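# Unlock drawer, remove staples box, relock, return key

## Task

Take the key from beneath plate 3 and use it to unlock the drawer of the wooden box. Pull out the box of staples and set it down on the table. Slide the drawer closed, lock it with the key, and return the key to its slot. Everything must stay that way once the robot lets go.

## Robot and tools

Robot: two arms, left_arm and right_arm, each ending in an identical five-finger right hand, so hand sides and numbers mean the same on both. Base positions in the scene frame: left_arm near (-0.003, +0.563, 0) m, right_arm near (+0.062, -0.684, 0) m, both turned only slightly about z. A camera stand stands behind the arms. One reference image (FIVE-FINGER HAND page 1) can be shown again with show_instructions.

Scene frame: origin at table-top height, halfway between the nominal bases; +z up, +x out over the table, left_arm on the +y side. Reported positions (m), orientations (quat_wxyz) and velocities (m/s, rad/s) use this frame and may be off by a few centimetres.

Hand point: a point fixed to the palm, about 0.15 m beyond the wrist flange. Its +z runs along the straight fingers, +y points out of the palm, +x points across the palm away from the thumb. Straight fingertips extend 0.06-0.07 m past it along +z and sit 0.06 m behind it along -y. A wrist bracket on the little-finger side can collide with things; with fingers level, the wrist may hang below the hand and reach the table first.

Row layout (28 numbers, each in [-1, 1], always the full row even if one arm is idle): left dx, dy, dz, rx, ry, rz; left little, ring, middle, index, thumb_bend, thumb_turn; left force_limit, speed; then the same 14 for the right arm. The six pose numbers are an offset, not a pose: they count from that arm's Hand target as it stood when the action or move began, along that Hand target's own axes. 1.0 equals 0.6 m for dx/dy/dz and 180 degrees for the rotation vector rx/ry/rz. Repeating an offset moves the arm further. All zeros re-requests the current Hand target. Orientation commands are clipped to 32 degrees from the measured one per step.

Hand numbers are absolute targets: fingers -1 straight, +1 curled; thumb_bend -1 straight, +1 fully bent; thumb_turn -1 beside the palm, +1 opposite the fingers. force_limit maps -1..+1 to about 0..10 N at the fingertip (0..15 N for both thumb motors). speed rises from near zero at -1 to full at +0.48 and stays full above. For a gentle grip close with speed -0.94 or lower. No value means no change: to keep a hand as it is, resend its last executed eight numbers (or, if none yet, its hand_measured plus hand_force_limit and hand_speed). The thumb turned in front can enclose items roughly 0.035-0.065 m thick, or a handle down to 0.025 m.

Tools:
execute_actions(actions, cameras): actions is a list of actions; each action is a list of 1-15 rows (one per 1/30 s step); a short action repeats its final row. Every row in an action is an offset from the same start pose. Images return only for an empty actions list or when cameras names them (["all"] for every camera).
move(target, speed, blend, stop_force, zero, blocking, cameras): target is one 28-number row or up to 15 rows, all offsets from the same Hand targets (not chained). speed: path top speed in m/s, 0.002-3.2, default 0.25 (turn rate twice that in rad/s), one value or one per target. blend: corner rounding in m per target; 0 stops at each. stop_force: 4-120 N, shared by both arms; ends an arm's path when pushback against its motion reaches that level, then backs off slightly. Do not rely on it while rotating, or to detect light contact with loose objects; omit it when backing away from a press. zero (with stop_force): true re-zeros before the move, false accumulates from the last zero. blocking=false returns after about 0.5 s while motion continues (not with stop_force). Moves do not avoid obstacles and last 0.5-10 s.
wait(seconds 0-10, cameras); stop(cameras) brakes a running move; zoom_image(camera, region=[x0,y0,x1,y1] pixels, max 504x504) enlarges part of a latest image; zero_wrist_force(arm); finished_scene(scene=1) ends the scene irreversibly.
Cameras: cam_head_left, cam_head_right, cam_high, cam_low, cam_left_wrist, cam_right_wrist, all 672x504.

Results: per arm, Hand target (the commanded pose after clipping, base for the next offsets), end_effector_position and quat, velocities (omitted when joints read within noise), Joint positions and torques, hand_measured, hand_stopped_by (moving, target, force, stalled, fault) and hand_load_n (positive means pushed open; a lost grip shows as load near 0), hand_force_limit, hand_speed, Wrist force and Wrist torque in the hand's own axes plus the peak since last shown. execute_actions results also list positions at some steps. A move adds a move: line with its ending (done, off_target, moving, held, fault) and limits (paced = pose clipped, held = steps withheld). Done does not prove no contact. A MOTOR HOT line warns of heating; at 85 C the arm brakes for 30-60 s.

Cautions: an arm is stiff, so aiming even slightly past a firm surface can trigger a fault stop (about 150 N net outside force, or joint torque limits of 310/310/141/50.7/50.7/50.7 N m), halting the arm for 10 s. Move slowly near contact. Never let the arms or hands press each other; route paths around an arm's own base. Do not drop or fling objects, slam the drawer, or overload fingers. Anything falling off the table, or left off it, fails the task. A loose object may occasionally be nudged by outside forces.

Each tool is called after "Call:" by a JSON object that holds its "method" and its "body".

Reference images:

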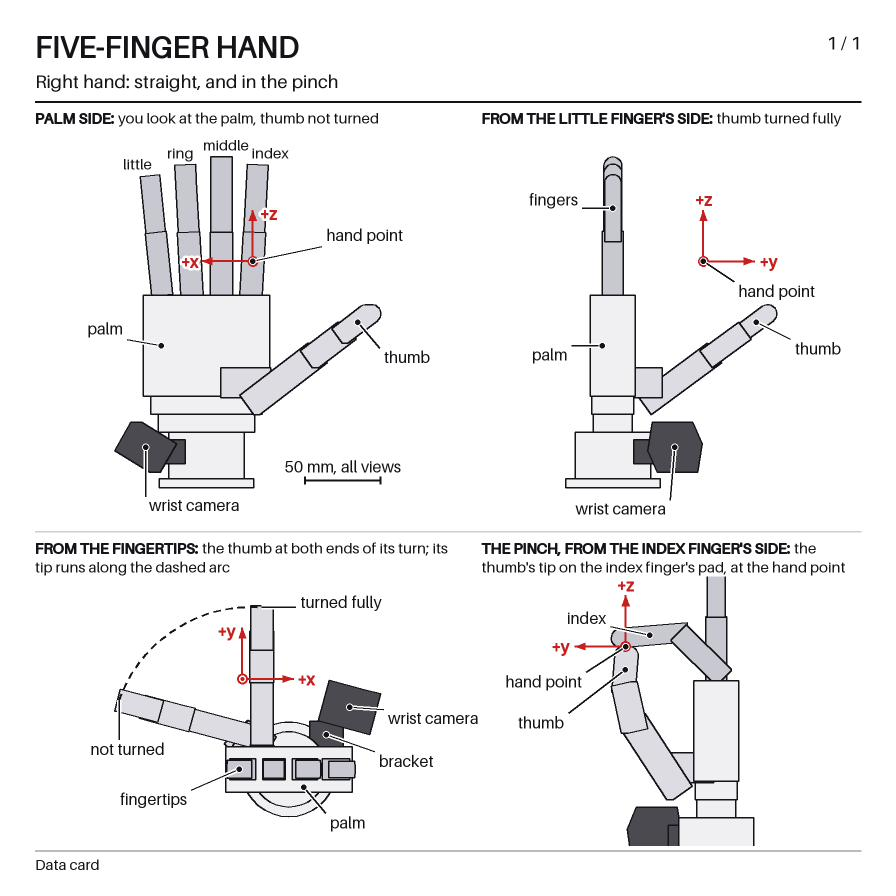

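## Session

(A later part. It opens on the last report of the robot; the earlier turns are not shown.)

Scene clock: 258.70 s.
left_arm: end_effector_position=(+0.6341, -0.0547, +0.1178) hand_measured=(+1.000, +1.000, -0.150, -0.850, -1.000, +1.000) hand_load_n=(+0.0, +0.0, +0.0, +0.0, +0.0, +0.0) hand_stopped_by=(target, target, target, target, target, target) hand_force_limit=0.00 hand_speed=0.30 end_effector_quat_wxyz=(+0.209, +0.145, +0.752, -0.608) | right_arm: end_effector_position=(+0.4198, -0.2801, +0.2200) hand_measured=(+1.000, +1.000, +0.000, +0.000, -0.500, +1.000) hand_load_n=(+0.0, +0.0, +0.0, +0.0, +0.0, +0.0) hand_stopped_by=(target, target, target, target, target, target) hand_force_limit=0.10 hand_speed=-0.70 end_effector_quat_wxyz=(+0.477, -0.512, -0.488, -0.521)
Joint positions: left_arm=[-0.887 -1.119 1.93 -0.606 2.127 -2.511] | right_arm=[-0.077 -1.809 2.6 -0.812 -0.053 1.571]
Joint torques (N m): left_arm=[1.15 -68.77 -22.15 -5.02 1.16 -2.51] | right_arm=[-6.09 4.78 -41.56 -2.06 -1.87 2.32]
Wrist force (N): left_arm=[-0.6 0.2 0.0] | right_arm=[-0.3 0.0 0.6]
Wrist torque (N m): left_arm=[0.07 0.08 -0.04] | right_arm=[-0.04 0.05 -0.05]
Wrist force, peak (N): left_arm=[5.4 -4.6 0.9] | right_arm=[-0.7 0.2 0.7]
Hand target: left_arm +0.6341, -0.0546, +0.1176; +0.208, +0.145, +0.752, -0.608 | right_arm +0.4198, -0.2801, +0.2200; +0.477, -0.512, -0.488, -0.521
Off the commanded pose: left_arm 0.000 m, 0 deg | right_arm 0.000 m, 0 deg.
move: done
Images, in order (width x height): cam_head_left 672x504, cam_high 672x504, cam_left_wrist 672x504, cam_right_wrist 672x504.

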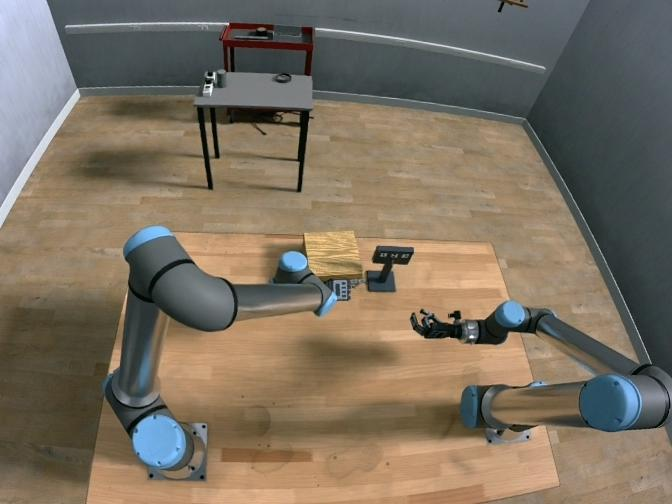

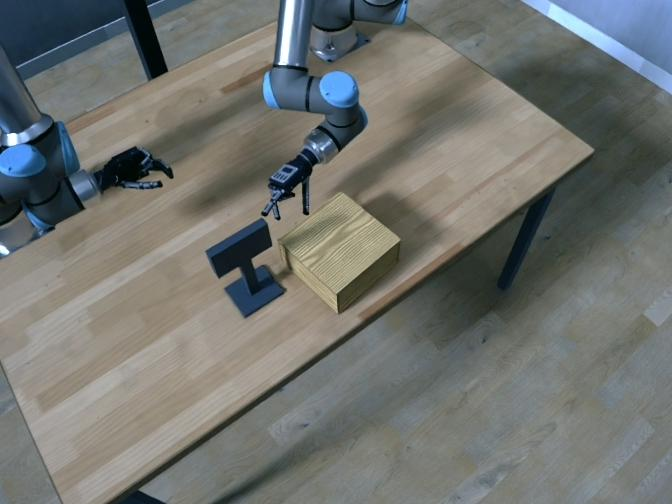

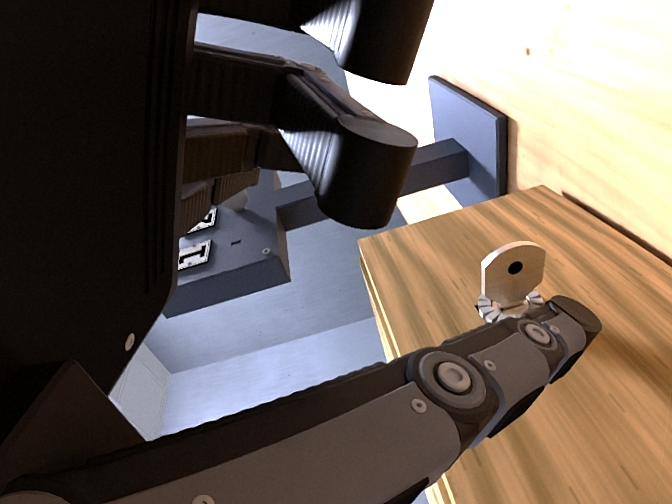

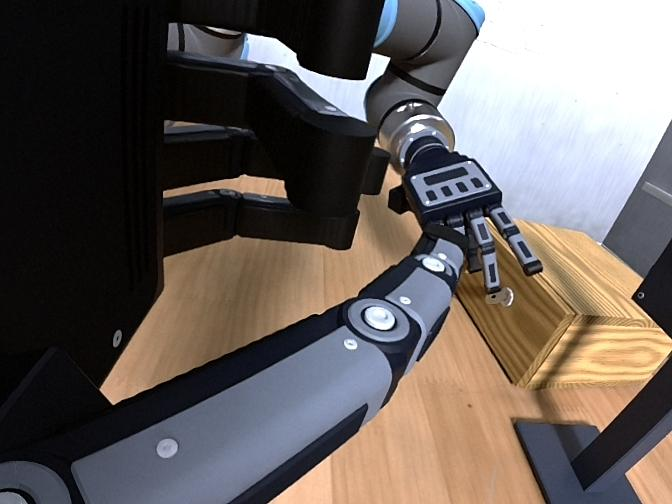

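Call:
{"method": "move", "body": {"target": [0,0,0,0,0,0,1,1,0.0,-0.85,-0.1,1,0,0.3,0,0,0,0,0,0,1,1,0.0,0.0,-0.5,1,0.1,-0.7], "cameras": ["cam_left_wrist"]}}

Call:
{"method": "move", "body": {"target": [0,0,0,0,0,0,1,1,0.0,-0.85,-0.1,0.6,0,0.3,0,0,0,0,0,0,1,1,0.0,0.0,-0.5,1,0.1,-0.7], "cameras": ["cam_left_wrist"]}}

Scene clock: 266.87 s.
left_arm: end_effector_position=(+0.6341, -0.0546, +0.1176) hand_measured=(+1.000, +1.000, +0.000, -0.850, -0.100, +1.000) hand_load_n=(+0.0, +0.0, +0.0, -0.5, +0.0, +0.0) hand_stopped_by=(target, target, target, target, target, target) hand_force_limit=0.00 hand_speed=0.30 end_effector_quat_wxyz=(+0.208, +0.145, +0.752, -0.608) | right_arm: end_effector_position=(+0.4198, -0.2801, +0.2200) hand_measured=(+1.000, +1.000, +0.000, +0.000, -0.500, +1.000) hand_load_n=(+0.0, +0.0, +0.0, +0.0, +0.0, +0.0) hand_stopped_by=(target, target, target, target, target, target) hand_force_limit=0.10 hand_speed=-0.70 end_effector_quat_wxyz=(+0.477, -0.512, -0.488, -0.521)
Joint positions: left_arm=[-0.886 -1.119 1.931 -0.606 2.128 -2.511] | right_arm=[-0.077 -1.809 2.6 -0.812 -0.053 1.571]
Joint torques (N m): left_arm=[8.89 -55.57 -21.63 -5.17 1.5 -2.53] | right_arm=[-7.83 2.47 -42.21 -2.12 -2.16 2.18]
Wrist force (N): left_arm=[-0.1 0.0 0.3] | right_arm=[-0.2 0.2 0.4]
Wrist torque (N m): left_arm=[0.01 0.01 0.01] | right_arm=[0.01 0.03 -0.04]
Wrist force, peak (N): left_arm=[-0.8 0.5 0.1] | right_arm=[-0.2 0.1 1.0]
Hand target: left_arm +0.6341, -0.0546, +0.1176; +0.208, +0.145, +0.752, -0.608 | right_arm +0.4198, -0.2801, +0.2200; +0.477, -0.512, -0.488, -0.521
Off the commanded pose: left_arm 0.000 m, 0 deg | right_arm 0.000 m, 0 deg.
move: done
Images, in order (width x height): cam_left_wrist 672x504.

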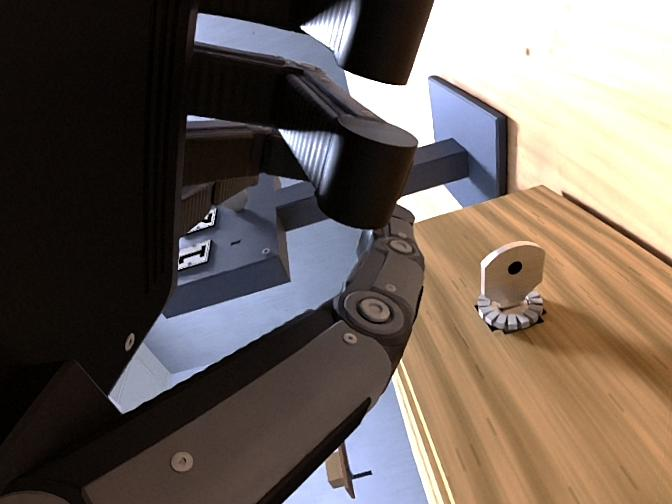

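Scene clock: 267.37 s.
left_arm: end_effector_position=(+0.6341, -0.0546, +0.1176) hand_measured=(+1.000, +1.000, +0.000, -0.850, -0.100, +0.600) hand_load_n=(+0.0, +0.0, +0.0, +0.0, +0.0, +0.0) hand_stopped_by=(target, target, target, target, target, target) hand_force_limit=0.00 hand_speed=0.30 end_effector_quat_wxyz=(+0.208, +0.145, +0.752, -0.608) | right_arm: end_effector_position=(+0.4198, -0.2801, +0.2200) hand_measured=(+1.000, +1.000, +0.000, +0.000, -0.500, +1.000) hand_load_n=(+0.0, +0.0, +0.0, +0.0, +0.0, +0.0) hand_stopped_by=(target, target, target, target, target, target) hand_force_limit=0.10 hand_speed=-0.70 end_effector_quat_wxyz=(+0.477, -0.512, -0.488, -0.521)
Joint positions: left_arm=[-0.886 -1.119 1.931 -0.606 2.128 -2.511] | right_arm=[-0.077 -1.809 2.6 -0.812 -0.053 1.571]
Joint torques (N m): left_arm=[10.3 -55.51 -22.09 -4.83 1.26 -2.5] | right_arm=[-6.75 4.7 -42.52 -2.34 -2 2.17]
Wrist force (N): left_arm=[-0.2 0.3 0.3] | right_arm=[-0.1 0.2 0.4]
Wrist torque (N m): left_arm=[0.05 0.01 0.01] | right_arm=[0.01 0.02 -0.03]
Wrist force, peak (N): left_arm=[-0.5 0.2 0.3] | right_arm=[-0.7 0.3 0.4]
Hand target: left_arm +0.6341, -0.0546, +0.1176; +0.208, +0.145, +0.752, -0.608 | right_arm +0.4198, -0.2801, +0.2200; +0.477, -0.512, -0.488, -0.521
Off the commanded pose: left_arm 0.000 m, 0 deg | right_arm 0.000 m, 0 deg.
move: done
Images, in order (width x height): cam_left_wrist 672x504.

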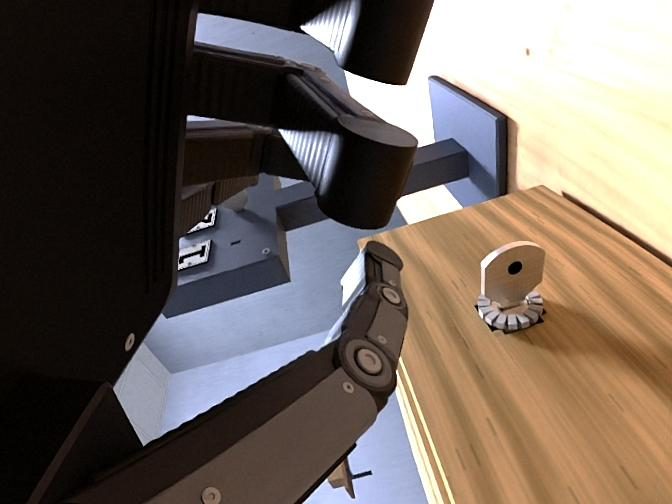

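Call:
{"method": "zoom_image", "body": {"camera": "cam_left_wrist", "region": [280, 150, 460, 330]}}

Scaled by 2.800 from the camera's 672x504 image, which has a finer 960x720 frame.

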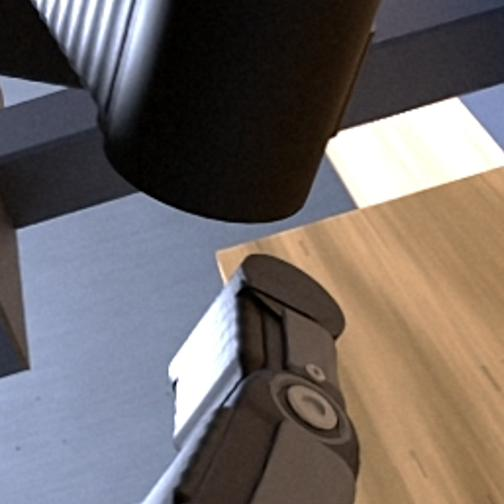

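Call:
{"method": "move", "body": {"target": [0,0,0,0,0,0,-1,-1,0.0,-0.85,-0.1,0.6,0,0.3,0,0,0,0,0,0,1,1,0.0,0.0,-0.5,1,0.1,-0.7], "cameras": ["cam_left_wrist"]}}

Call:
{"method": "zoom_image", "body": {"camera": "cam_left_wrist", "region": [220, 100, 440, 300]}}

Scene clock: 269.10 s.
left_arm: end_effector_position=(+0.6341, -0.0546, +0.1176) hand_measured=(-1.000, -1.000, +0.000, -0.850, -0.100, +0.600) hand_load_n=(+0.0, +0.0, +0.0, +0.0, +0.0, +0.0) hand_stopped_by=(target, target, target, target, target, target) hand_force_limit=0.00 hand_speed=0.30 end_effector_quat_wxyz=(+0.208, +0.145, +0.752, -0.608) | right_arm: end_effector_position=(+0.4198, -0.2801, +0.2200) hand_measured=(+1.000, +1.000, +0.000, +0.000, -0.500, +1.000) hand_load_n=(+0.0, +0.0, +0.0, +0.0, +0.0, +0.0) hand_stopped_by=(target, target, target, target, target, target) hand_force_limit=0.10 hand_speed=-0.70 end_effector_quat_wxyz=(+0.477, -0.512, -0.488, -0.521)
Joint positions: left_arm=[-0.886 -1.119 1.931 -0.606 2.128 -2.511] | right_arm=[-0.077 -1.809 2.6 -0.812 -0.053 1.571]
Joint torques (N m): left_arm=[9.53 -56.55 -22.74 -4.21 1.26 -2.52] | right_arm=[-6.37 3.92 -42.82 -2.31 -2.12 1.82]
Wrist force (N): left_arm=[-0.4 -0.1 0.2] | right_arm=[0.1 0.0 0.4]
Wrist torque (N m): left_arm=[-0.01 0.05 0.00] | right_arm=[-0.03 0.00 -0.03]
Wrist force, peak (N): left_arm=[-0.5 0.6 0.1] | right_arm=[-0.6 0.3 0.6]
Hand target: left_arm +0.6341, -0.0546, +0.1176; +0.208, +0.145, +0.752, -0.608 | right_arm +0.4198, -0.2801, +0.2200; +0.477, -0.512, -0.488, -0.521
Off the commanded pose: left_arm 0.000 m, 0 deg | right_arm 0.000 m, 0 deg.
move: done
Images, in order (width x height): cam_left_wrist 672x504.

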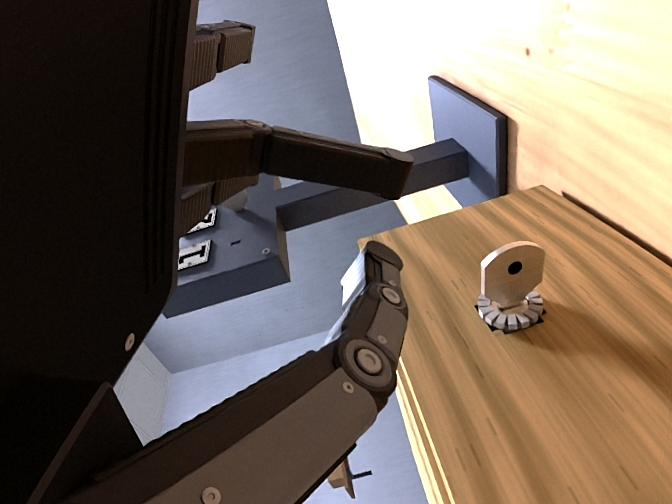

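Scaled by 2.291 from the camera's 672x504 image, which has a finer 960x720 frame.

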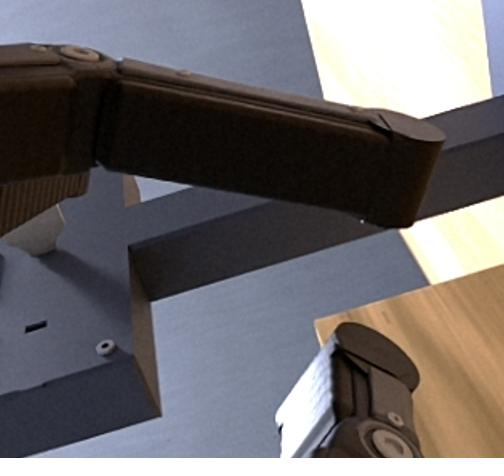

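Call:
{"method": "move", "body": {"target": [0.0325,-0.005,0.0207,-0.0395,0.0397,0.1404,0,0,-0.1,-0.4,-0.5,0.55,0,0.3,0,0,0,0,0,0,1,1,0.0,0.0,-0.5,1,0.1,-0.7], "speed": 0.15, "cameras": ["cam_left_wrist","cam_right_wrist"]}}

Call:
{"method": "zoom_image", "body": {"camera": "cam_left_wrist", "region": [380, 120, 580, 320]}}

Scene clock: 274.57 s.
left_arm: end_effector_position=(+0.6173, -0.0682, +0.1084) hand_measured=(+0.000, +0.000, -0.100, -0.400, -0.500, +0.550) hand_load_n=(+0.0, +0.0, +0.0, +0.0, +0.0, +0.0) hand_stopped_by=(target, target, target, target, target, target) hand_force_limit=0.00 hand_speed=0.30 end_effector_quat_wxyz=(+0.298, +0.330, +0.750, -0.490) | right_arm: end_effector_position=(+0.4198, -0.2801, +0.2200) hand_measured=(+1.000, +1.000, +0.000, +0.000, -0.500, +1.000) hand_load_n=(+0.0, +0.0, +0.0, +0.0, +0.0, +0.0) hand_stopped_by=(target, target, target, target, target, target) hand_force_limit=0.10 hand_speed=-0.70 end_effector_quat_wxyz=(+0.477, -0.512, -0.488, -0.521)
Joint positions: left_arm=[-0.938 -1.102 1.898 -0.399 2.06 -1.987] | right_arm=[-0.077 -1.809 2.6 -0.812 -0.053 1.571]
Joint torques (N m): left_arm=[13.29 -72.3 -28.02 -4.54 2.92 -0.03] | right_arm=[-7.4 4.61 -41.69 -2.01 -2.03 2.22]
Wrist force (N): left_arm=[-0.7 0.4 0.0] | right_arm=[0.0 0.2 0.7]
Wrist torque (N m): left_arm=[0.11 0.17 0.06] | right_arm=[-0.02 -0.01 -0.03]
Wrist force, peak (N): left_arm=[-0.6 1.2 0.2] | right_arm=[-0.7 0.5 0.6]
Hand target: left_arm +0.6174, -0.0681, +0.1085; +0.298, +0.330, +0.750, -0.490 | right_arm +0.4198, -0.2801, +0.2200; +0.477, -0.512, -0.488, -0.521
Off the commanded pose: left_arm 0.000 m, 0 deg | right_arm 0.000 m, 0 deg.
move: done
Images, in order (width x height): cam_left_wrist 672x504, cam_right_wrist 672x504.

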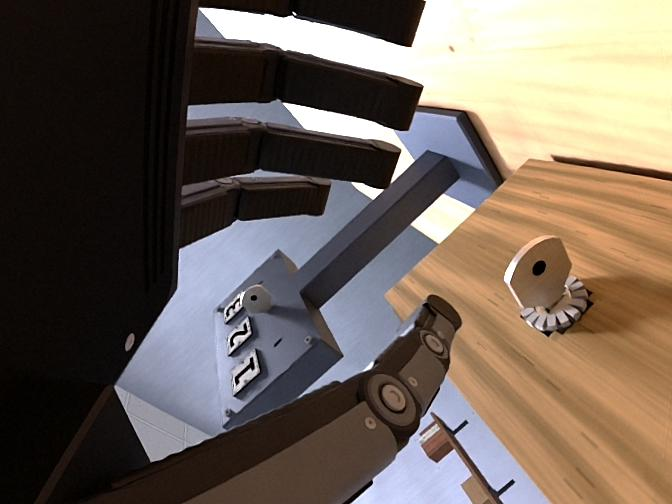

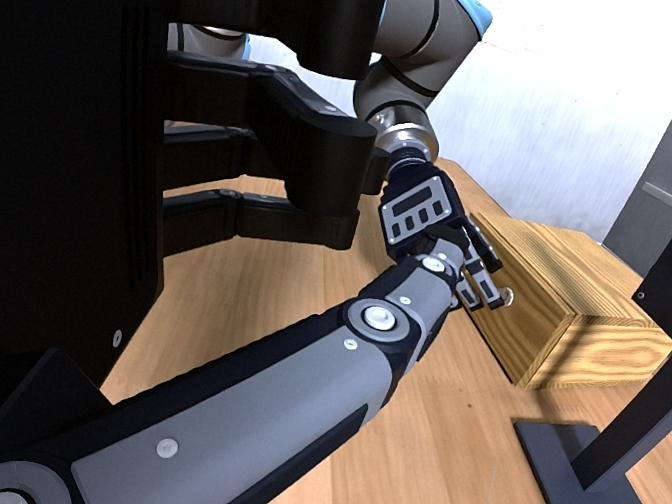

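Scaled by 2.520 from the camera's 672x504 image, which has a finer 960x720 frame.

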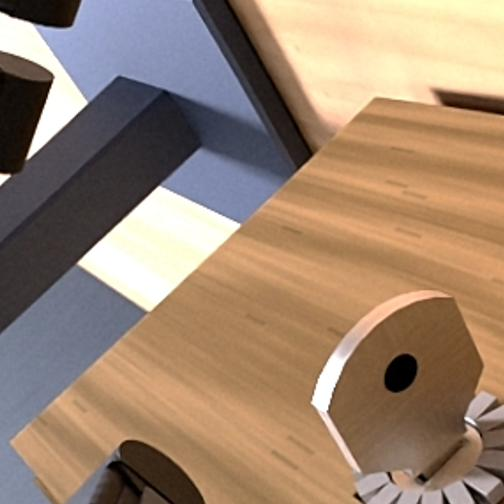

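Call:
{"method": "move", "body": {"target": [0,0.0633,0,0,0,0,0,0,-0.1,-0.4,-0.5,0.55,0,0.3,0,0,0,0,0,0,1,1,0.0,0.0,-0.5,1,0.1,-0.7], "speed": 0.04, "stop_force": 5, "cameras": ["cam_left_wrist","cam_right_wrist"]}}

Call:
{"method": "zoom_image", "body": {"camera": "cam_left_wrist", "region": [260, 150, 460, 350]}}

Call:
{"method": "zoom_image", "body": {"camera": "cam_right_wrist", "region": [370, 200, 550, 340]}}

Scene clock: 276.93 s.
left_arm: end_effector_position=(+0.6442, -0.0578, +0.0901) hand_measured=(+0.000, +0.000, -0.100, -0.400, -0.500, +0.550) hand_load_n=(+0.0, +0.0, +0.0, -0.5, +0.0, -0.5) hand_stopped_by=(target, target, target, target, target, target) hand_force_limit=0.00 hand_speed=0.30 end_effector_quat_wxyz=(+0.298, +0.330, +0.750, -0.490) | right_arm: end_effector_position=(+0.4198, -0.2801, +0.2200) hand_measured=(+1.000, +1.000, +0.000, +0.000, -0.500, +1.000) hand_load_n=(+0.0, +0.0, +0.0, +0.0, +0.0, +0.0) hand_stopped_by=(target, target, target, target, target, target) hand_force_limit=0.10 hand_speed=-0.70 end_effector_quat_wxyz=(+0.477, -0.512, -0.488, -0.521)
Joint positions: left_arm=[-0.895 -1.058 1.87 -0.405 2.099 -1.967] | right_arm=[-0.077 -1.809 2.6 -0.812 -0.053 1.571]
Joint torques (N m): left_arm=[7.59 -76.83 -21.08 2.32 1.36 -2.47] | right_arm=[-6.56 4.1 -42.2 -2.01 -1.81 2.12]
Wrist force (N): left_arm=[0.4 0.3 -0.2] | right_arm=[-0.2 0.2 0.2]
Wrist torque (N m): left_arm=[0.20 0.07 0.11] | right_arm=[0.01 0.05 -0.04]
Wrist force, peak (N): left_arm=[2.6 -9.6 -2.8] | right_arm=[-0.7 -0.1 0.7]
Hand target: left_arm +0.6442, -0.0578, +0.0901; +0.298, +0.330, +0.750, -0.490 (not the last commanded pose) | right_arm +0.4198, -0.2801, +0.2200; +0.477, -0.512, -0.488, -0.521
Off the commanded pose: left_arm 0.004 m, 0 deg | right_arm 0.000 m, 0 deg.
move: contact (left_arm)
Images, in order (width x height): cam_left_wrist 672x504, cam_right_wrist 672x504.

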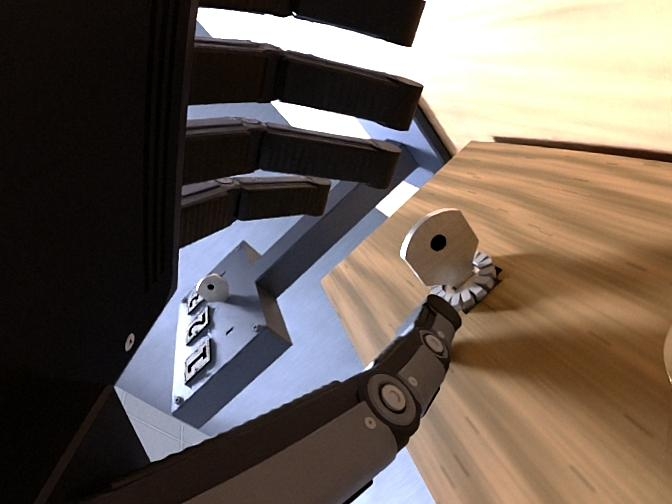

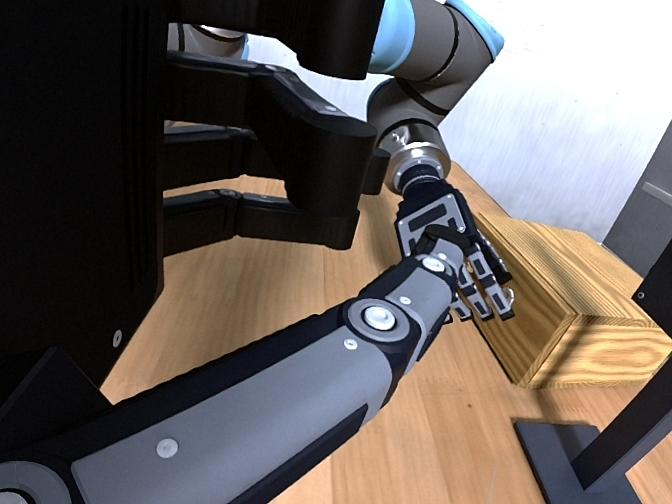

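Scaled by 2.520 from the camera's 672x504 image, which has a finer 960x720 frame.

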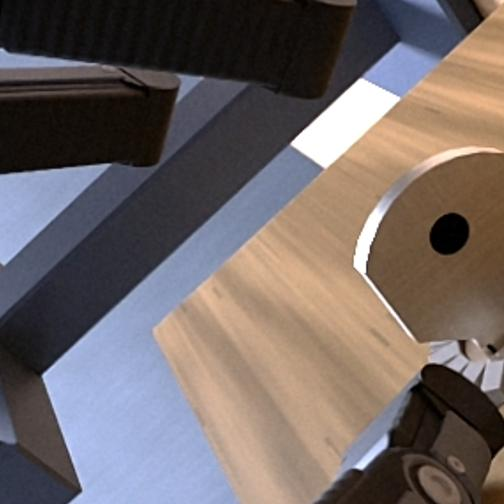

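Scaled by 2.800 from the camera's 672x504 image, which has a finer 960x720 frame.

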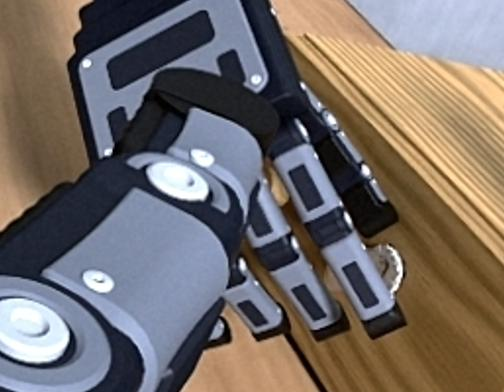

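Call:
{"method": "move", "body": {"target": [[0,-0.0067,0,0,0,0,0,0,-0.1,-0.4,-0.2,0.55,0,0.3,0,0,0,0,0,0,1,1,0.0,0.0,-0.5,1,0.1,-0.7],[-0.0058,0.0167,-0.005,0,0,0,0,0,-0.1,-0.4,-0.2,0.55,0,0.3,0,0,0,0,0,0,1,1,0.0,0.0,-0.5,1,0.1,-0.7]], "speed": 0.03, "stop_force": 5, "cameras": ["cam_left_wrist","cam_right_wrist"]}}

Call:
{"method": "zoom_image", "body": {"camera": "cam_left_wrist", "region": [260, 150, 460, 350]}}

Call:
{"method": "zoom_image", "body": {"camera": "cam_right_wrist", "region": [370, 200, 550, 340]}}

Scene clock: 280.00 s.
left_arm: end_effector_position=(+0.6538, -0.0527, +0.0884) hand_measured=(+0.000, +0.000, -0.100, -0.400, -0.200, +0.550) hand_load_n=(+0.0, +0.0, +0.0, +0.0, +0.0, +0.0) hand_stopped_by=(target, target, target, target, target, target) hand_force_limit=0.00 hand_speed=0.30 end_effector_quat_wxyz=(+0.298, +0.330, +0.750, -0.490) | right_arm: end_effector_position=(+0.4198, -0.2801, +0.2200) hand_measured=(+1.000, +1.000, +0.000, +0.000, -0.500, +1.000) hand_load_n=(+0.0, +0.0, +0.0, +0.0, +0.0, +0.0) hand_stopped_by=(target, target, target, target, target, target) hand_force_limit=0.10 hand_speed=-0.70 end_effector_quat_wxyz=(+0.477, -0.512, -0.488, -0.521)
Joint positions: left_arm=[-0.879 -1.049 1.859 -0.399 2.114 -1.96] | right_arm=[-0.077 -1.809 2.6 -0.812 -0.053 1.571]
Joint torques (N m): left_arm=[-11.96 -90.94 -21.17 -3.2 -2.33 -2.12] | right_arm=[-5.8 5.32 -42.45 -2.34 -1.98 1.55]
Wrist force (N): left_arm=[-0.4 0.6 0.4] | right_arm=[-0.2 0.1 0.6]
Wrist torque (N m): left_arm=[0.15 0.11 -0.05] | right_arm=[-0.02 0.03 -0.05]
Wrist force, peak (N): left_arm=[-0.8 0.8 0.5] | right_arm=[-0.1 0.2 0.8]
Hand target: left_arm +0.6538, -0.0527, +0.0884; +0.298, +0.330, +0.750, -0.490 | right_arm +0.4198, -0.2801, +0.2200; +0.477, -0.512, -0.488, -0.521
Off the commanded pose: left_arm 0.000 m, 0 deg | right_arm 0.000 m, 0 deg.
move: done
Images, in order (width x height): cam_left_wrist 672x504, cam_right_wrist 672x504.

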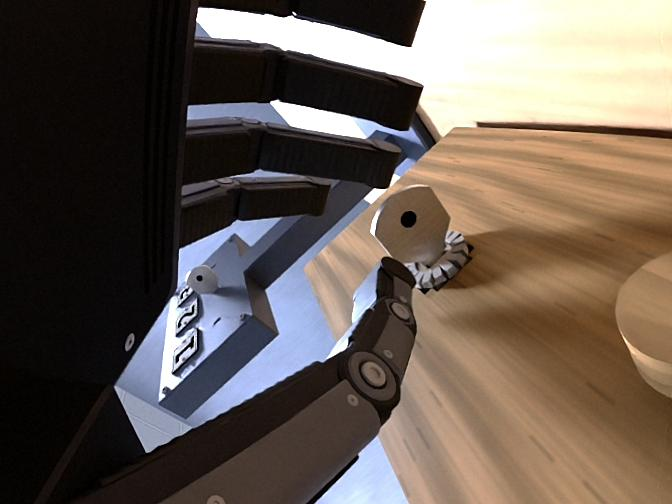

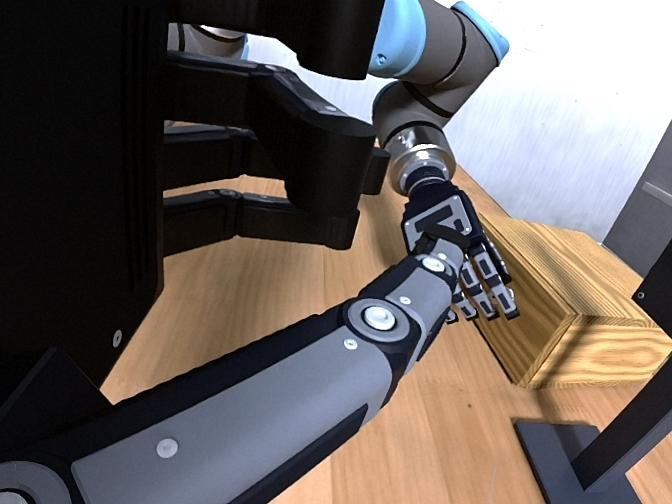

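Scaled by 2.520 from the camera's 672x504 image, which has a finer 960x720 frame.

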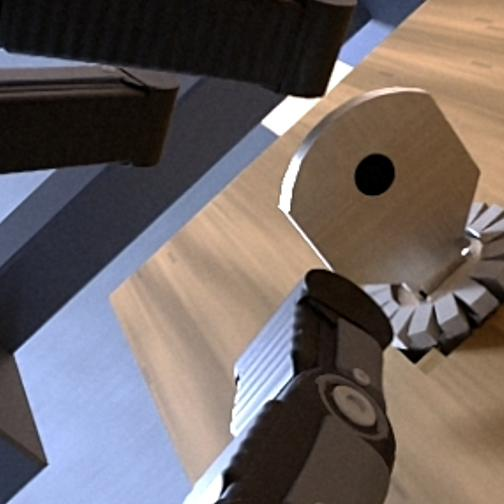

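Scaled by 2.800 from the camera's 672x504 image, which has a finer 960x720 frame.

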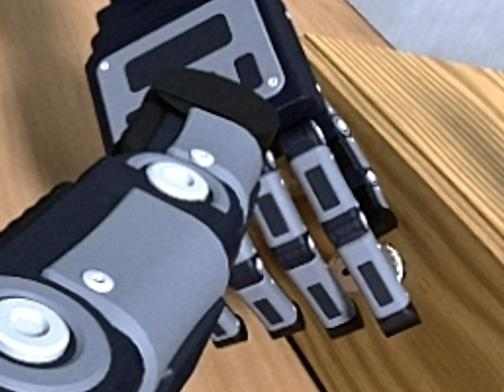

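Call:
{"method": "move", "body": {"target": [0,0.0075,0,0,0,0,0,0,-0.05,-0.4,-0.1,0.55,0,0.3,0,0,0,0,0,0,1,1,0.0,0.0,-0.5,1,0.1,-0.7], "speed": 0.02, "stop_force": 5}}

Call:
{"method": "move", "body": {"target": [0,0,0,0,0,0,0,0,0.55,-0.4,0.3,0.55,-0.7,-0.9,0,0,0,0,0,0,1,1,0.0,0.0,-0.5,1,0.1,-0.7], "cameras": ["cam_left_wrist","cam_right_wrist"]}}

Call:
{"method": "zoom_image", "body": {"camera": "cam_left_wrist", "region": [260, 130, 460, 330]}}

Call:
{"method": "zoom_image", "body": {"camera": "cam_right_wrist", "region": [370, 200, 550, 340]}}

Scene clock: 282.17 s.
left_arm: end_effector_position=(+0.6574, -0.0513, +0.0859) hand_measured=(+0.000, +0.000, -0.050, -0.400, -0.100, +0.550) hand_load_n=(+0.0, +0.0, +0.0, +0.0, +0.0, +0.0) hand_stopped_by=(target, target, target, target, target, target) hand_force_limit=0.00 hand_speed=0.30 end_effector_quat_wxyz=(+0.298, +0.330, +0.750, -0.490) | right_arm: end_effector_position=(+0.4198, -0.2801, +0.2200) hand_measured=(+1.000, +1.000, +0.000, +0.000, -0.500, +1.000) hand_load_n=(+0.0, +0.0, +0.0, +0.0, +0.0, +0.0) hand_stopped_by=(target, target, target, target, target, target) hand_force_limit=0.10 hand_speed=-0.70 end_effector_quat_wxyz=(+0.477, -0.512, -0.488, -0.521)
Joint positions: left_arm=[-0.873 -1.043 1.855 -0.4 2.119 -1.957] | right_arm=[-0.077 -1.809 2.6 -0.812 -0.053 1.571]
Joint torques (N m): left_arm=[-4.54 -83.24 -24.99 -4.14 -0.67 0] | right_arm=[-6.16 3.88 -42.22 -1.9 -1.72 1.91]
Wrist force (N): left_arm=[-0.1 0.6 0.7] | right_arm=[-0.2 0.4 0.3]
Wrist torque (N m): left_arm=[0.13 0.06 -0.04] | right_arm=[0.04 0.04 -0.04]
Wrist force, peak (N): left_arm=[-0.5 1.0 -0.3] | right_arm=[-0.4 0.0 0.9]
Hand target: left_arm +0.6574, -0.0513, +0.0860; +0.298, +0.330, +0.750, -0.490 | right_arm +0.4198, -0.2801, +0.2200; +0.477, -0.512, -0.488, -0.521
Off the commanded pose: left_arm 0.000 m, 0 deg | right_arm 0.000 m, 0 deg.
move: done

Scene clock: 285.20 s.
left_arm: end_effector_position=(+0.6574, -0.0513, +0.0860) hand_measured=(+0.000, +0.000, +0.106, -0.400, +0.300, +0.550) hand_load_n=(+0.0, +0.0, +3.0, -0.5, +0.0, -0.5) hand_stopped_by=(target, target, force, target, target, target) hand_force_limit=-0.70 hand_speed=-0.90 end_effector_quat_wxyz=(+0.298, +0.330, +0.750, -0.490) | right_arm: end_effector_position=(+0.4198, -0.2801, +0.2200) hand_measured=(+1.000, +1.000, +0.000, +0.000, -0.500, +1.000) hand_load_n=(+0.0, +0.0, +0.0, +0.0, +0.0, +0.0) hand_stopped_by=(target, target, target, target, target, target) hand_force_limit=0.10 hand_speed=-0.70 end_effector_quat_wxyz=(+0.477, -0.512, -0.488, -0.521)
Joint positions: left_arm=[-0.873 -1.043 1.855 -0.4 2.119 -1.957] | right_arm=[-0.077 -1.809 2.6 -0.812 -0.053 1.571]
Joint torques (N m): left_arm=[-6.24 -89.79 -22.04 -2.52 -0.94 -2.33] | right_arm=[-7.91 5.39 -41.49 -2.19 -1.93 1.88]
Wrist force (N): left_arm=[-0.4 -0.8 2.5] | right_arm=[-0.3 0.2 0.6]
Wrist torque (N m): left_arm=[0.22 0.07 -0.08] | right_arm=[-0.01 0.04 -0.04]
Wrist force, peak (N): left_arm=[-0.2 -1.1 2.8] | right_arm=[-0.2 0.1 0.9]
Hand target: left_arm +0.6574, -0.0513, +0.0860; +0.298, +0.330, +0.750, -0.490 | right_arm +0.4198, -0.2801, +0.2200; +0.477, -0.512, -0.488, -0.521
Off the commanded pose: left_arm 0.000 m, 0 deg | right_arm 0.000 m, 0 deg.
move: done
Images, in order (width x height): cam_left_wrist 672x504, cam_right_wrist 672x504.

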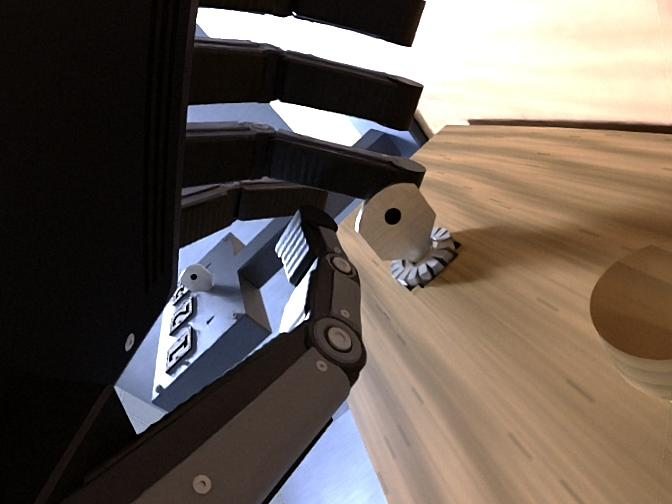

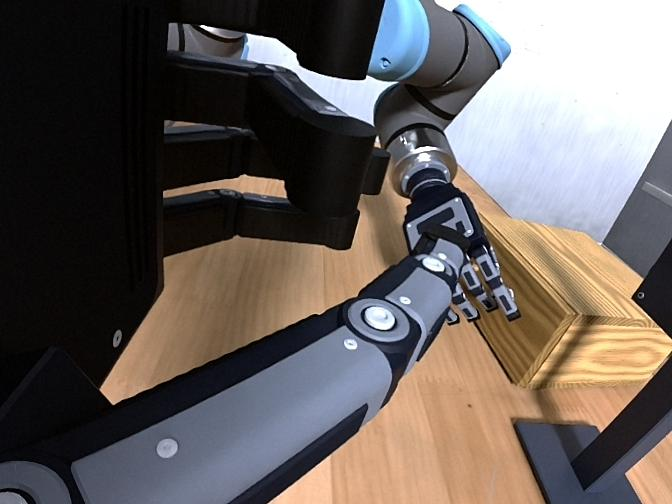

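Scaled by 2.520 from the camera's 672x504 image, which has a finer 960x720 frame.

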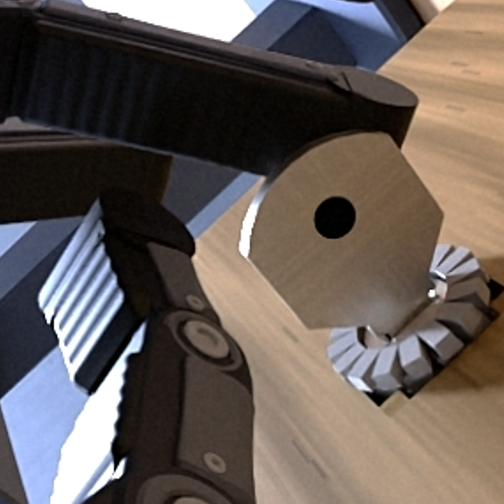

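Scaled by 2.800 from the camera's 672x504 image, which has a finer 960x720 frame.

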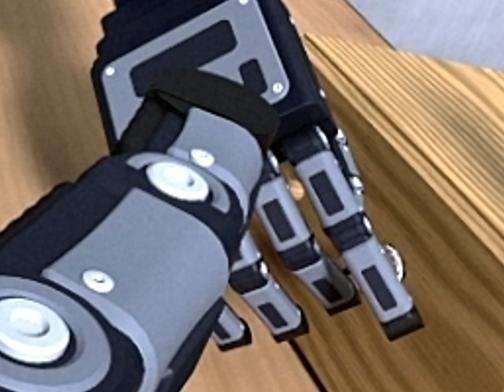

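Call:
{"method": "move", "body": {"target": [[0,0,0,0,0,0,0,0,0.05,-0.4,-0.2,0.55,0,0,0,0,0,0,0,0,1,1,0.0,0.0,-0.5,1,0.1,-0.7],[0,0,0.0067,0,0,0,0,0,0.05,-0.4,-0.2,0.55,0,0,0,0,0,0,0,0,1,1,0.0,0.0,-0.5,1,0.1,-0.7]], "speed": 0.03}}

Call:
{"method": "move", "body": {"target": [0,0,0,0,0,0,0,0,0.4,-0.4,0.1,0.55,-0.7,-0.9,0,0,0,0,0,0,1,1,0.0,0.0,-0.5,1,0.1,-0.7], "cameras": ["cam_left_wrist","cam_right_wrist"]}}

Call:
{"method": "zoom_image", "body": {"camera": "cam_left_wrist", "region": [260, 130, 460, 330]}}

Scene clock: 287.27 s.
left_arm: end_effector_position=(+0.6579, -0.0551, +0.0846) hand_measured=(+0.000, +0.000, +0.050, -0.400, -0.200, +0.550) hand_load_n=(-0.5, +0.0, +0.0, +0.0, -1.5, -0.5) hand_stopped_by=(target, target, target, target, target, target) hand_force_limit=0.00 hand_speed=0.00 end_effector_quat_wxyz=(+0.298, +0.330, +0.750, -0.490) | right_arm: end_effector_position=(+0.4198, -0.2801, +0.2200) hand_measured=(+1.000, +1.000, +0.000, +0.000, -0.500, +1.000) hand_load_n=(+0.0, +0.0, +0.0, +0.0, +0.0, +0.0) hand_stopped_by=(target, target, target, target, target, target) hand_force_limit=0.10 hand_speed=-0.70 end_effector_quat_wxyz=(+0.477, -0.512, -0.488, -0.521)
Joint positions: left_arm=[-0.877 -1.039 1.85 -0.4 2.116 -1.959] | right_arm=[-0.077 -1.809 2.6 -0.812 -0.053 1.571]
Joint torques (N m): left_arm=[-2.77 -70.14 -32.38 -4.89 -2.06 -2.1] | right_arm=[-7.86 2.88 -41.98 -2.24 -1.89 1.91]
Wrist force (N): left_arm=[0.0 -1.9 -2.3] | right_arm=[-0.2 0.4 0.3]
Wrist torque (N m): left_arm=[0.09 0.14 0.07] | right_arm=[0.04 0.03 -0.03]
Wrist force, peak (N): left_arm=[0.5 -1.9 -2.9] | right_arm=[-0.8 0.5 0.7]
Hand target: left_arm +0.6579, -0.0551, +0.0846; +0.298, +0.330, +0.750, -0.490 | right_arm +0.4198, -0.2801, +0.2200; +0.477, -0.512, -0.488, -0.521
Off the commanded pose: left_arm 0.000 m, 0 deg | right_arm 0.000 m, 0 deg.
move: done

Scene clock: 287.87 s.
left_arm: end_effector_position=(+0.6579, -0.0551, +0.0846) hand_measured=(+0.000, +0.000, +0.142, -0.400, -0.150, +0.550) hand_load_n=(+0.0, +0.0, +2.5, +0.0, +2.0, +0.0) hand_stopped_by=(target, target, force, target, force, target) hand_force_limit=-0.70 hand_speed=-0.90 end_effector_quat_wxyz=(+0.298, +0.330, +0.750, -0.490) | right_arm: end_effector_position=(+0.4198, -0.2801, +0.2200) hand_measured=(+1.000, +1.000, +0.000, +0.000, -0.500, +1.000) hand_load_n=(+0.0, +0.0, +0.0, +0.0, +0.0, +0.0) hand_stopped_by=(target, target, target, target, target, target) hand_force_limit=0.10 hand_speed=-0.70 end_effector_quat_wxyz=(+0.477, -0.512, -0.488, -0.521)
Joint positions: left_arm=[-0.877 -1.039 1.85 -0.4 2.116 -1.959] | right_arm=[-0.077 -1.809 2.6 -0.812 -0.053 1.571]
Joint torques (N m): left_arm=[7.01 -81.89 -22.1 -4.07 0.76 -0.75] | right_arm=[-6.21 3.48 -42.12 -2.39 -2.15 2.02]
Wrist force (N): left_arm=[0.2 1.2 -0.3] | right_arm=[-0.3 -0.1 0.6]
Wrist torque (N m): left_arm=[0.15 0.03 0.09] | right_arm=[-0.05 0.05 -0.06]
Wrist force, peak (N): left_arm=[0.6 -1.9 -2.8] | right_arm=[-0.3 0.1 0.6]
Hand target: left_arm +0.6579, -0.0551, +0.0846; +0.298, +0.330, +0.750, -0.490 | right_arm +0.4198, -0.2801, +0.2200; +0.477, -0.512, -0.488, -0.521
Off the commanded pose: left_arm 0.000 m, 0 deg | right_arm 0.000 m, 0 deg.
move: done
Images, in order (width x height): cam_left_wrist 672x504, cam_right_wrist 672x504.

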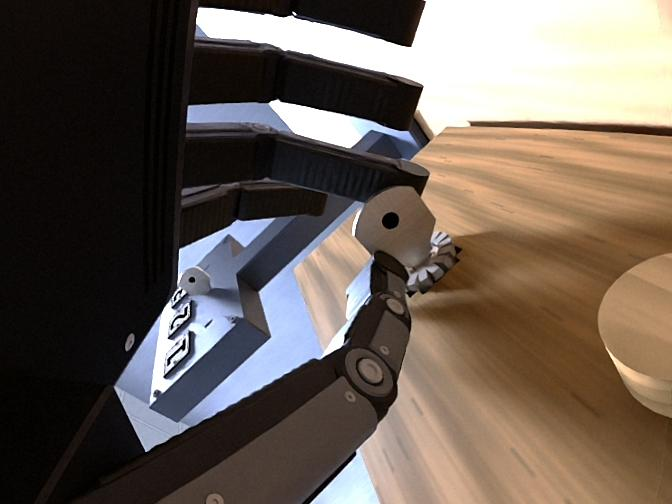

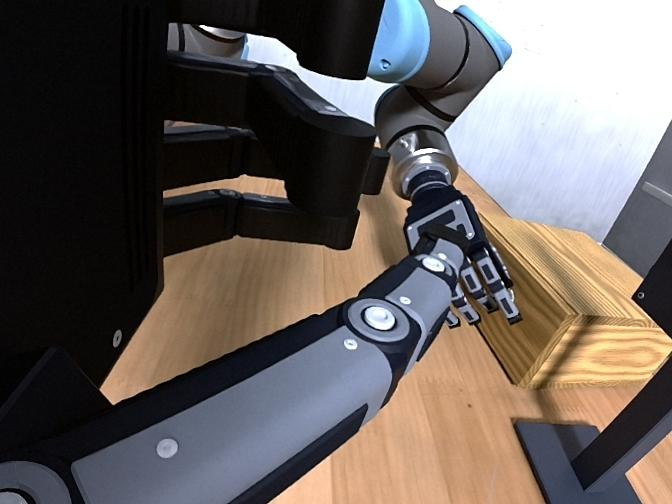

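Scaled by 2.520 from the camera's 672x504 image, which has a finer 960x720 frame.

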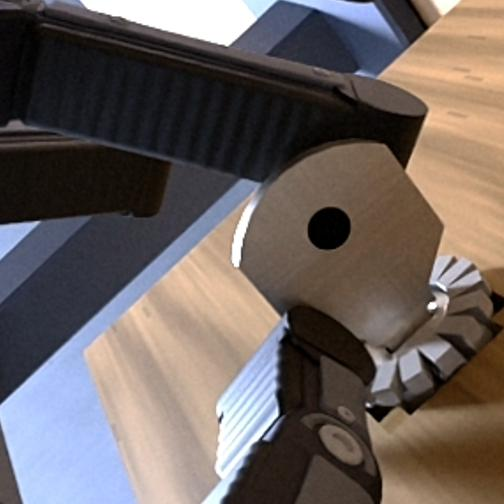

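Call:
{"method": "move", "body": {"target": [0,0,0,0,0,0,0,0,0.5,-0.4,0.12,0.55,-0.1,-0.93,0,0,0,0,0,0,1,1,0.0,0.0,-0.5,1,0.1,-0.7], "cameras": ["cam_left_wrist"]}}

Call:
{"method": "zoom_image", "body": {"camera": "cam_left_wrist", "region": [260, 130, 460, 330]}}

Scene clock: 289.83 s.
left_arm: end_effector_position=(+0.6579, -0.0551, +0.0846) hand_measured=(+0.000, +0.000, +0.146, -0.400, -0.050, +0.550) hand_load_n=(+0.0, +0.0, +9.5, +0.0, +6.5, +1.0) hand_stopped_by=(target, target, force, target, force, target) hand_force_limit=-0.10 hand_speed=-0.93 end_effector_quat_wxyz=(+0.298, +0.330, +0.750, -0.490) | right_arm: end_effector_position=(+0.4198, -0.2801, +0.2200) hand_measured=(+1.000, +1.000, +0.000, +0.000, -0.500, +1.000) hand_load_n=(+0.0, +0.0, +0.0, +0.0, +0.0, +0.5) hand_stopped_by=(target, target, target, target, target, target) hand_force_limit=0.10 hand_speed=-0.70 end_effector_quat_wxyz=(+0.477, -0.512, -0.488, -0.521)
Joint positions: left_arm=[-0.877 -1.039 1.85 -0.4 2.116 -1.959] | right_arm=[-0.077 -1.809 2.6 -0.812 -0.053 1.571]
Joint torques (N m): left_arm=[9.66 -87.53 -22.9 -2.54 1.48 2.01] | right_arm=[-6.82 3.9 -41.86 -2.04 -2.01 1.79]
Wrist force (N): left_arm=[-0.4 0.3 -2.4] | right_arm=[-0.5 0.0 0.3]
Wrist torque (N m): left_arm=[0.14 -0.01 0.00] | right_arm=[-0.02 0.09 -0.07]
Wrist force, peak (N): left_arm=[-0.5 1.2 -2.7] | right_arm=[-0.4 0.3 0.8]
Hand target: left_arm +0.6579, -0.0551, +0.0846; +0.298, +0.330, +0.750, -0.490 | right_arm +0.4198, -0.2801, +0.2200; +0.477, -0.512, -0.488, -0.521
Off the commanded pose: left_arm 0.000 m, 0 deg | right_arm 0.000 m, 0 deg.
move: done
Images, in order (width x height): cam_left_wrist 672x504.

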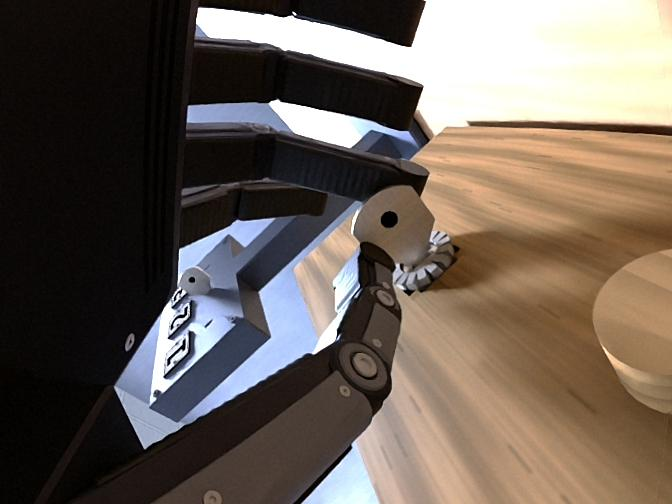

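Scaled by 2.520 from the camera's 672x504 image, which has a finer 960x720 frame.

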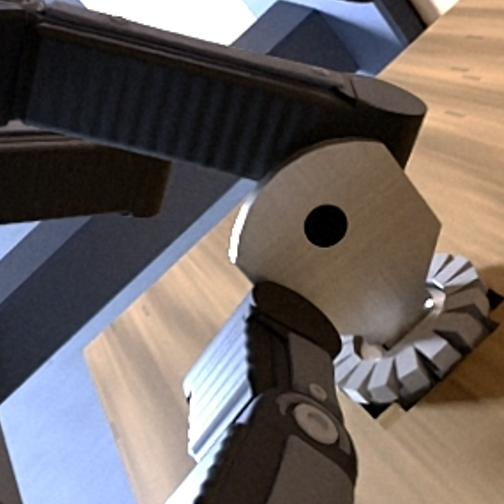

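Call:
{"method": "move", "body": {"target": [0.0003,0.0002,0.0041,-0.0255,0.0364,0,0,0,0.5,-0.4,0.12,0.55,-0.1,-0.93,0,0,0,0,0,0,1,1,0.0,0.0,-0.5,1,0.1,-0.7], "speed": 0.04, "cameras": ["cam_left_wrist"]}}

Call:
{"method": "zoom_image", "body": {"camera": "cam_left_wrist", "region": [260, 130, 460, 330]}}

Scene clock: 292.57 s.
left_arm: end_effector_position=(+0.6582, -0.0574, +0.0836) hand_measured=(+0.000, +0.000, +0.146, -0.400, -0.050, +0.550) hand_load_n=(-0.5, +0.0, +21.0, +0.0, +8.0, -1.0) hand_stopped_by=(target, target, force, target, force, target) hand_force_limit=-0.10 hand_speed=-0.93 end_effector_quat_wxyz=(+0.268, +0.345, +0.784, -0.440) end_effector_velocity=(+0.000, +0.000, +0.000) end_effector_angular_velocity=(-0.003, -0.001, +0.000) | right_arm: end_effector_position=(+0.4198, -0.2801, +0.2200) hand_measured=(+1.000, +1.000, +0.000, +0.000, -0.500, +1.000) hand_load_n=(+0.0, +0.0, +0.0, +0.0, +0.0, +0.5) hand_stopped_by=(target, target, target, target, target, target) hand_force_limit=0.10 hand_speed=-0.70 end_effector_quat_wxyz=(+0.477, -0.512, -0.488, -0.521)
Joint positions: left_arm=[-0.892 -1.033 1.78 -0.185 2.067 -1.889] | right_arm=[-0.077 -1.809 2.6 -0.812 -0.053 1.571]
Joint velocities: left_arm=[0 0 0.001 -0.005 0 -0.002] | right_arm=[within noise]
Joint torques (N m): left_arm=[-3.14 -56.09 -22.8 -4.88 1.54 -2.2] | right_arm=[-6.31 3.53 -41.27 -2.06 -2.29 1.84]
Wrist force (N): left_arm=[-2.8 -5.7 -20.1] | right_arm=[-0.6 -0.2 0.6]
Wrist torque (N m): left_arm=[0.22 -0.17 -0.11] | right_arm=[-0.06 0.09 -0.07]
Wrist force, peak (N): left_arm=[-2.8 -6.5 -22.6] | right_arm=[-0.2 0.0 0.9]
Hand target: left_arm +0.6582, -0.0573, +0.0836; +0.268, +0.345, +0.784, -0.440 | right_arm +0.4198, -0.2801, +0.2200; +0.477, -0.512, -0.488, -0.521
Off the commanded pose: left_arm 0.000 m, 0 deg | right_arm 0.000 m, 0 deg.
move: done
Images, in order (width x height): cam_left_wrist 672x504.

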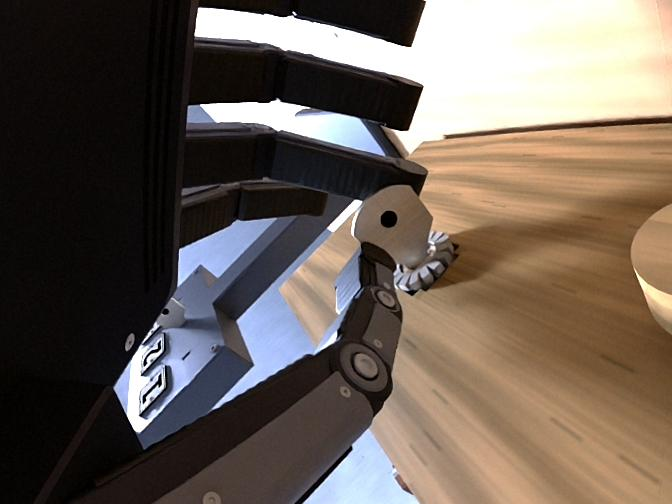

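Scaled by 2.520 from the camera's 672x504 image, which has a finer 960x720 frame.

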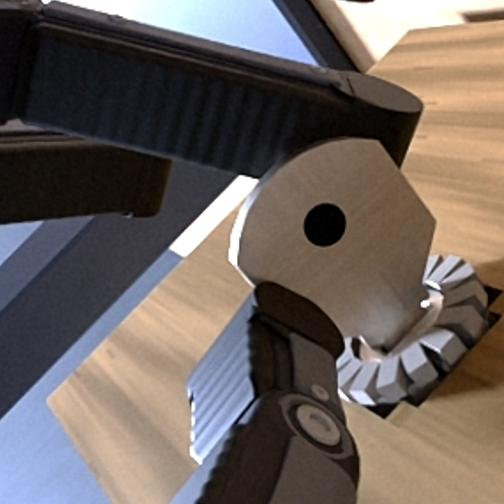

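Call:
{"method": "zoom_image", "body": {"camera": "cam_left_wrist", "region": [370, 200, 480, 310]}}

Scaled by 4.582 from the camera's 672x504 image, which has a finer 960x720 frame.

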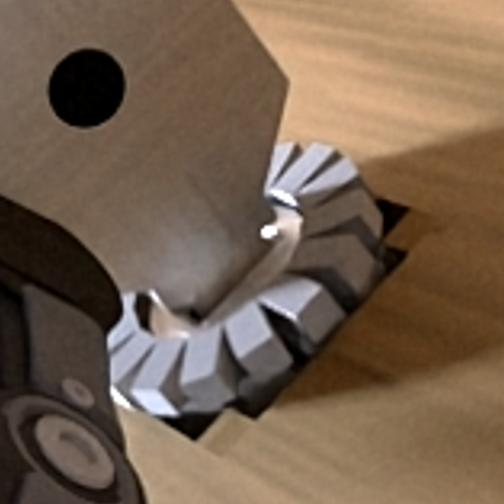

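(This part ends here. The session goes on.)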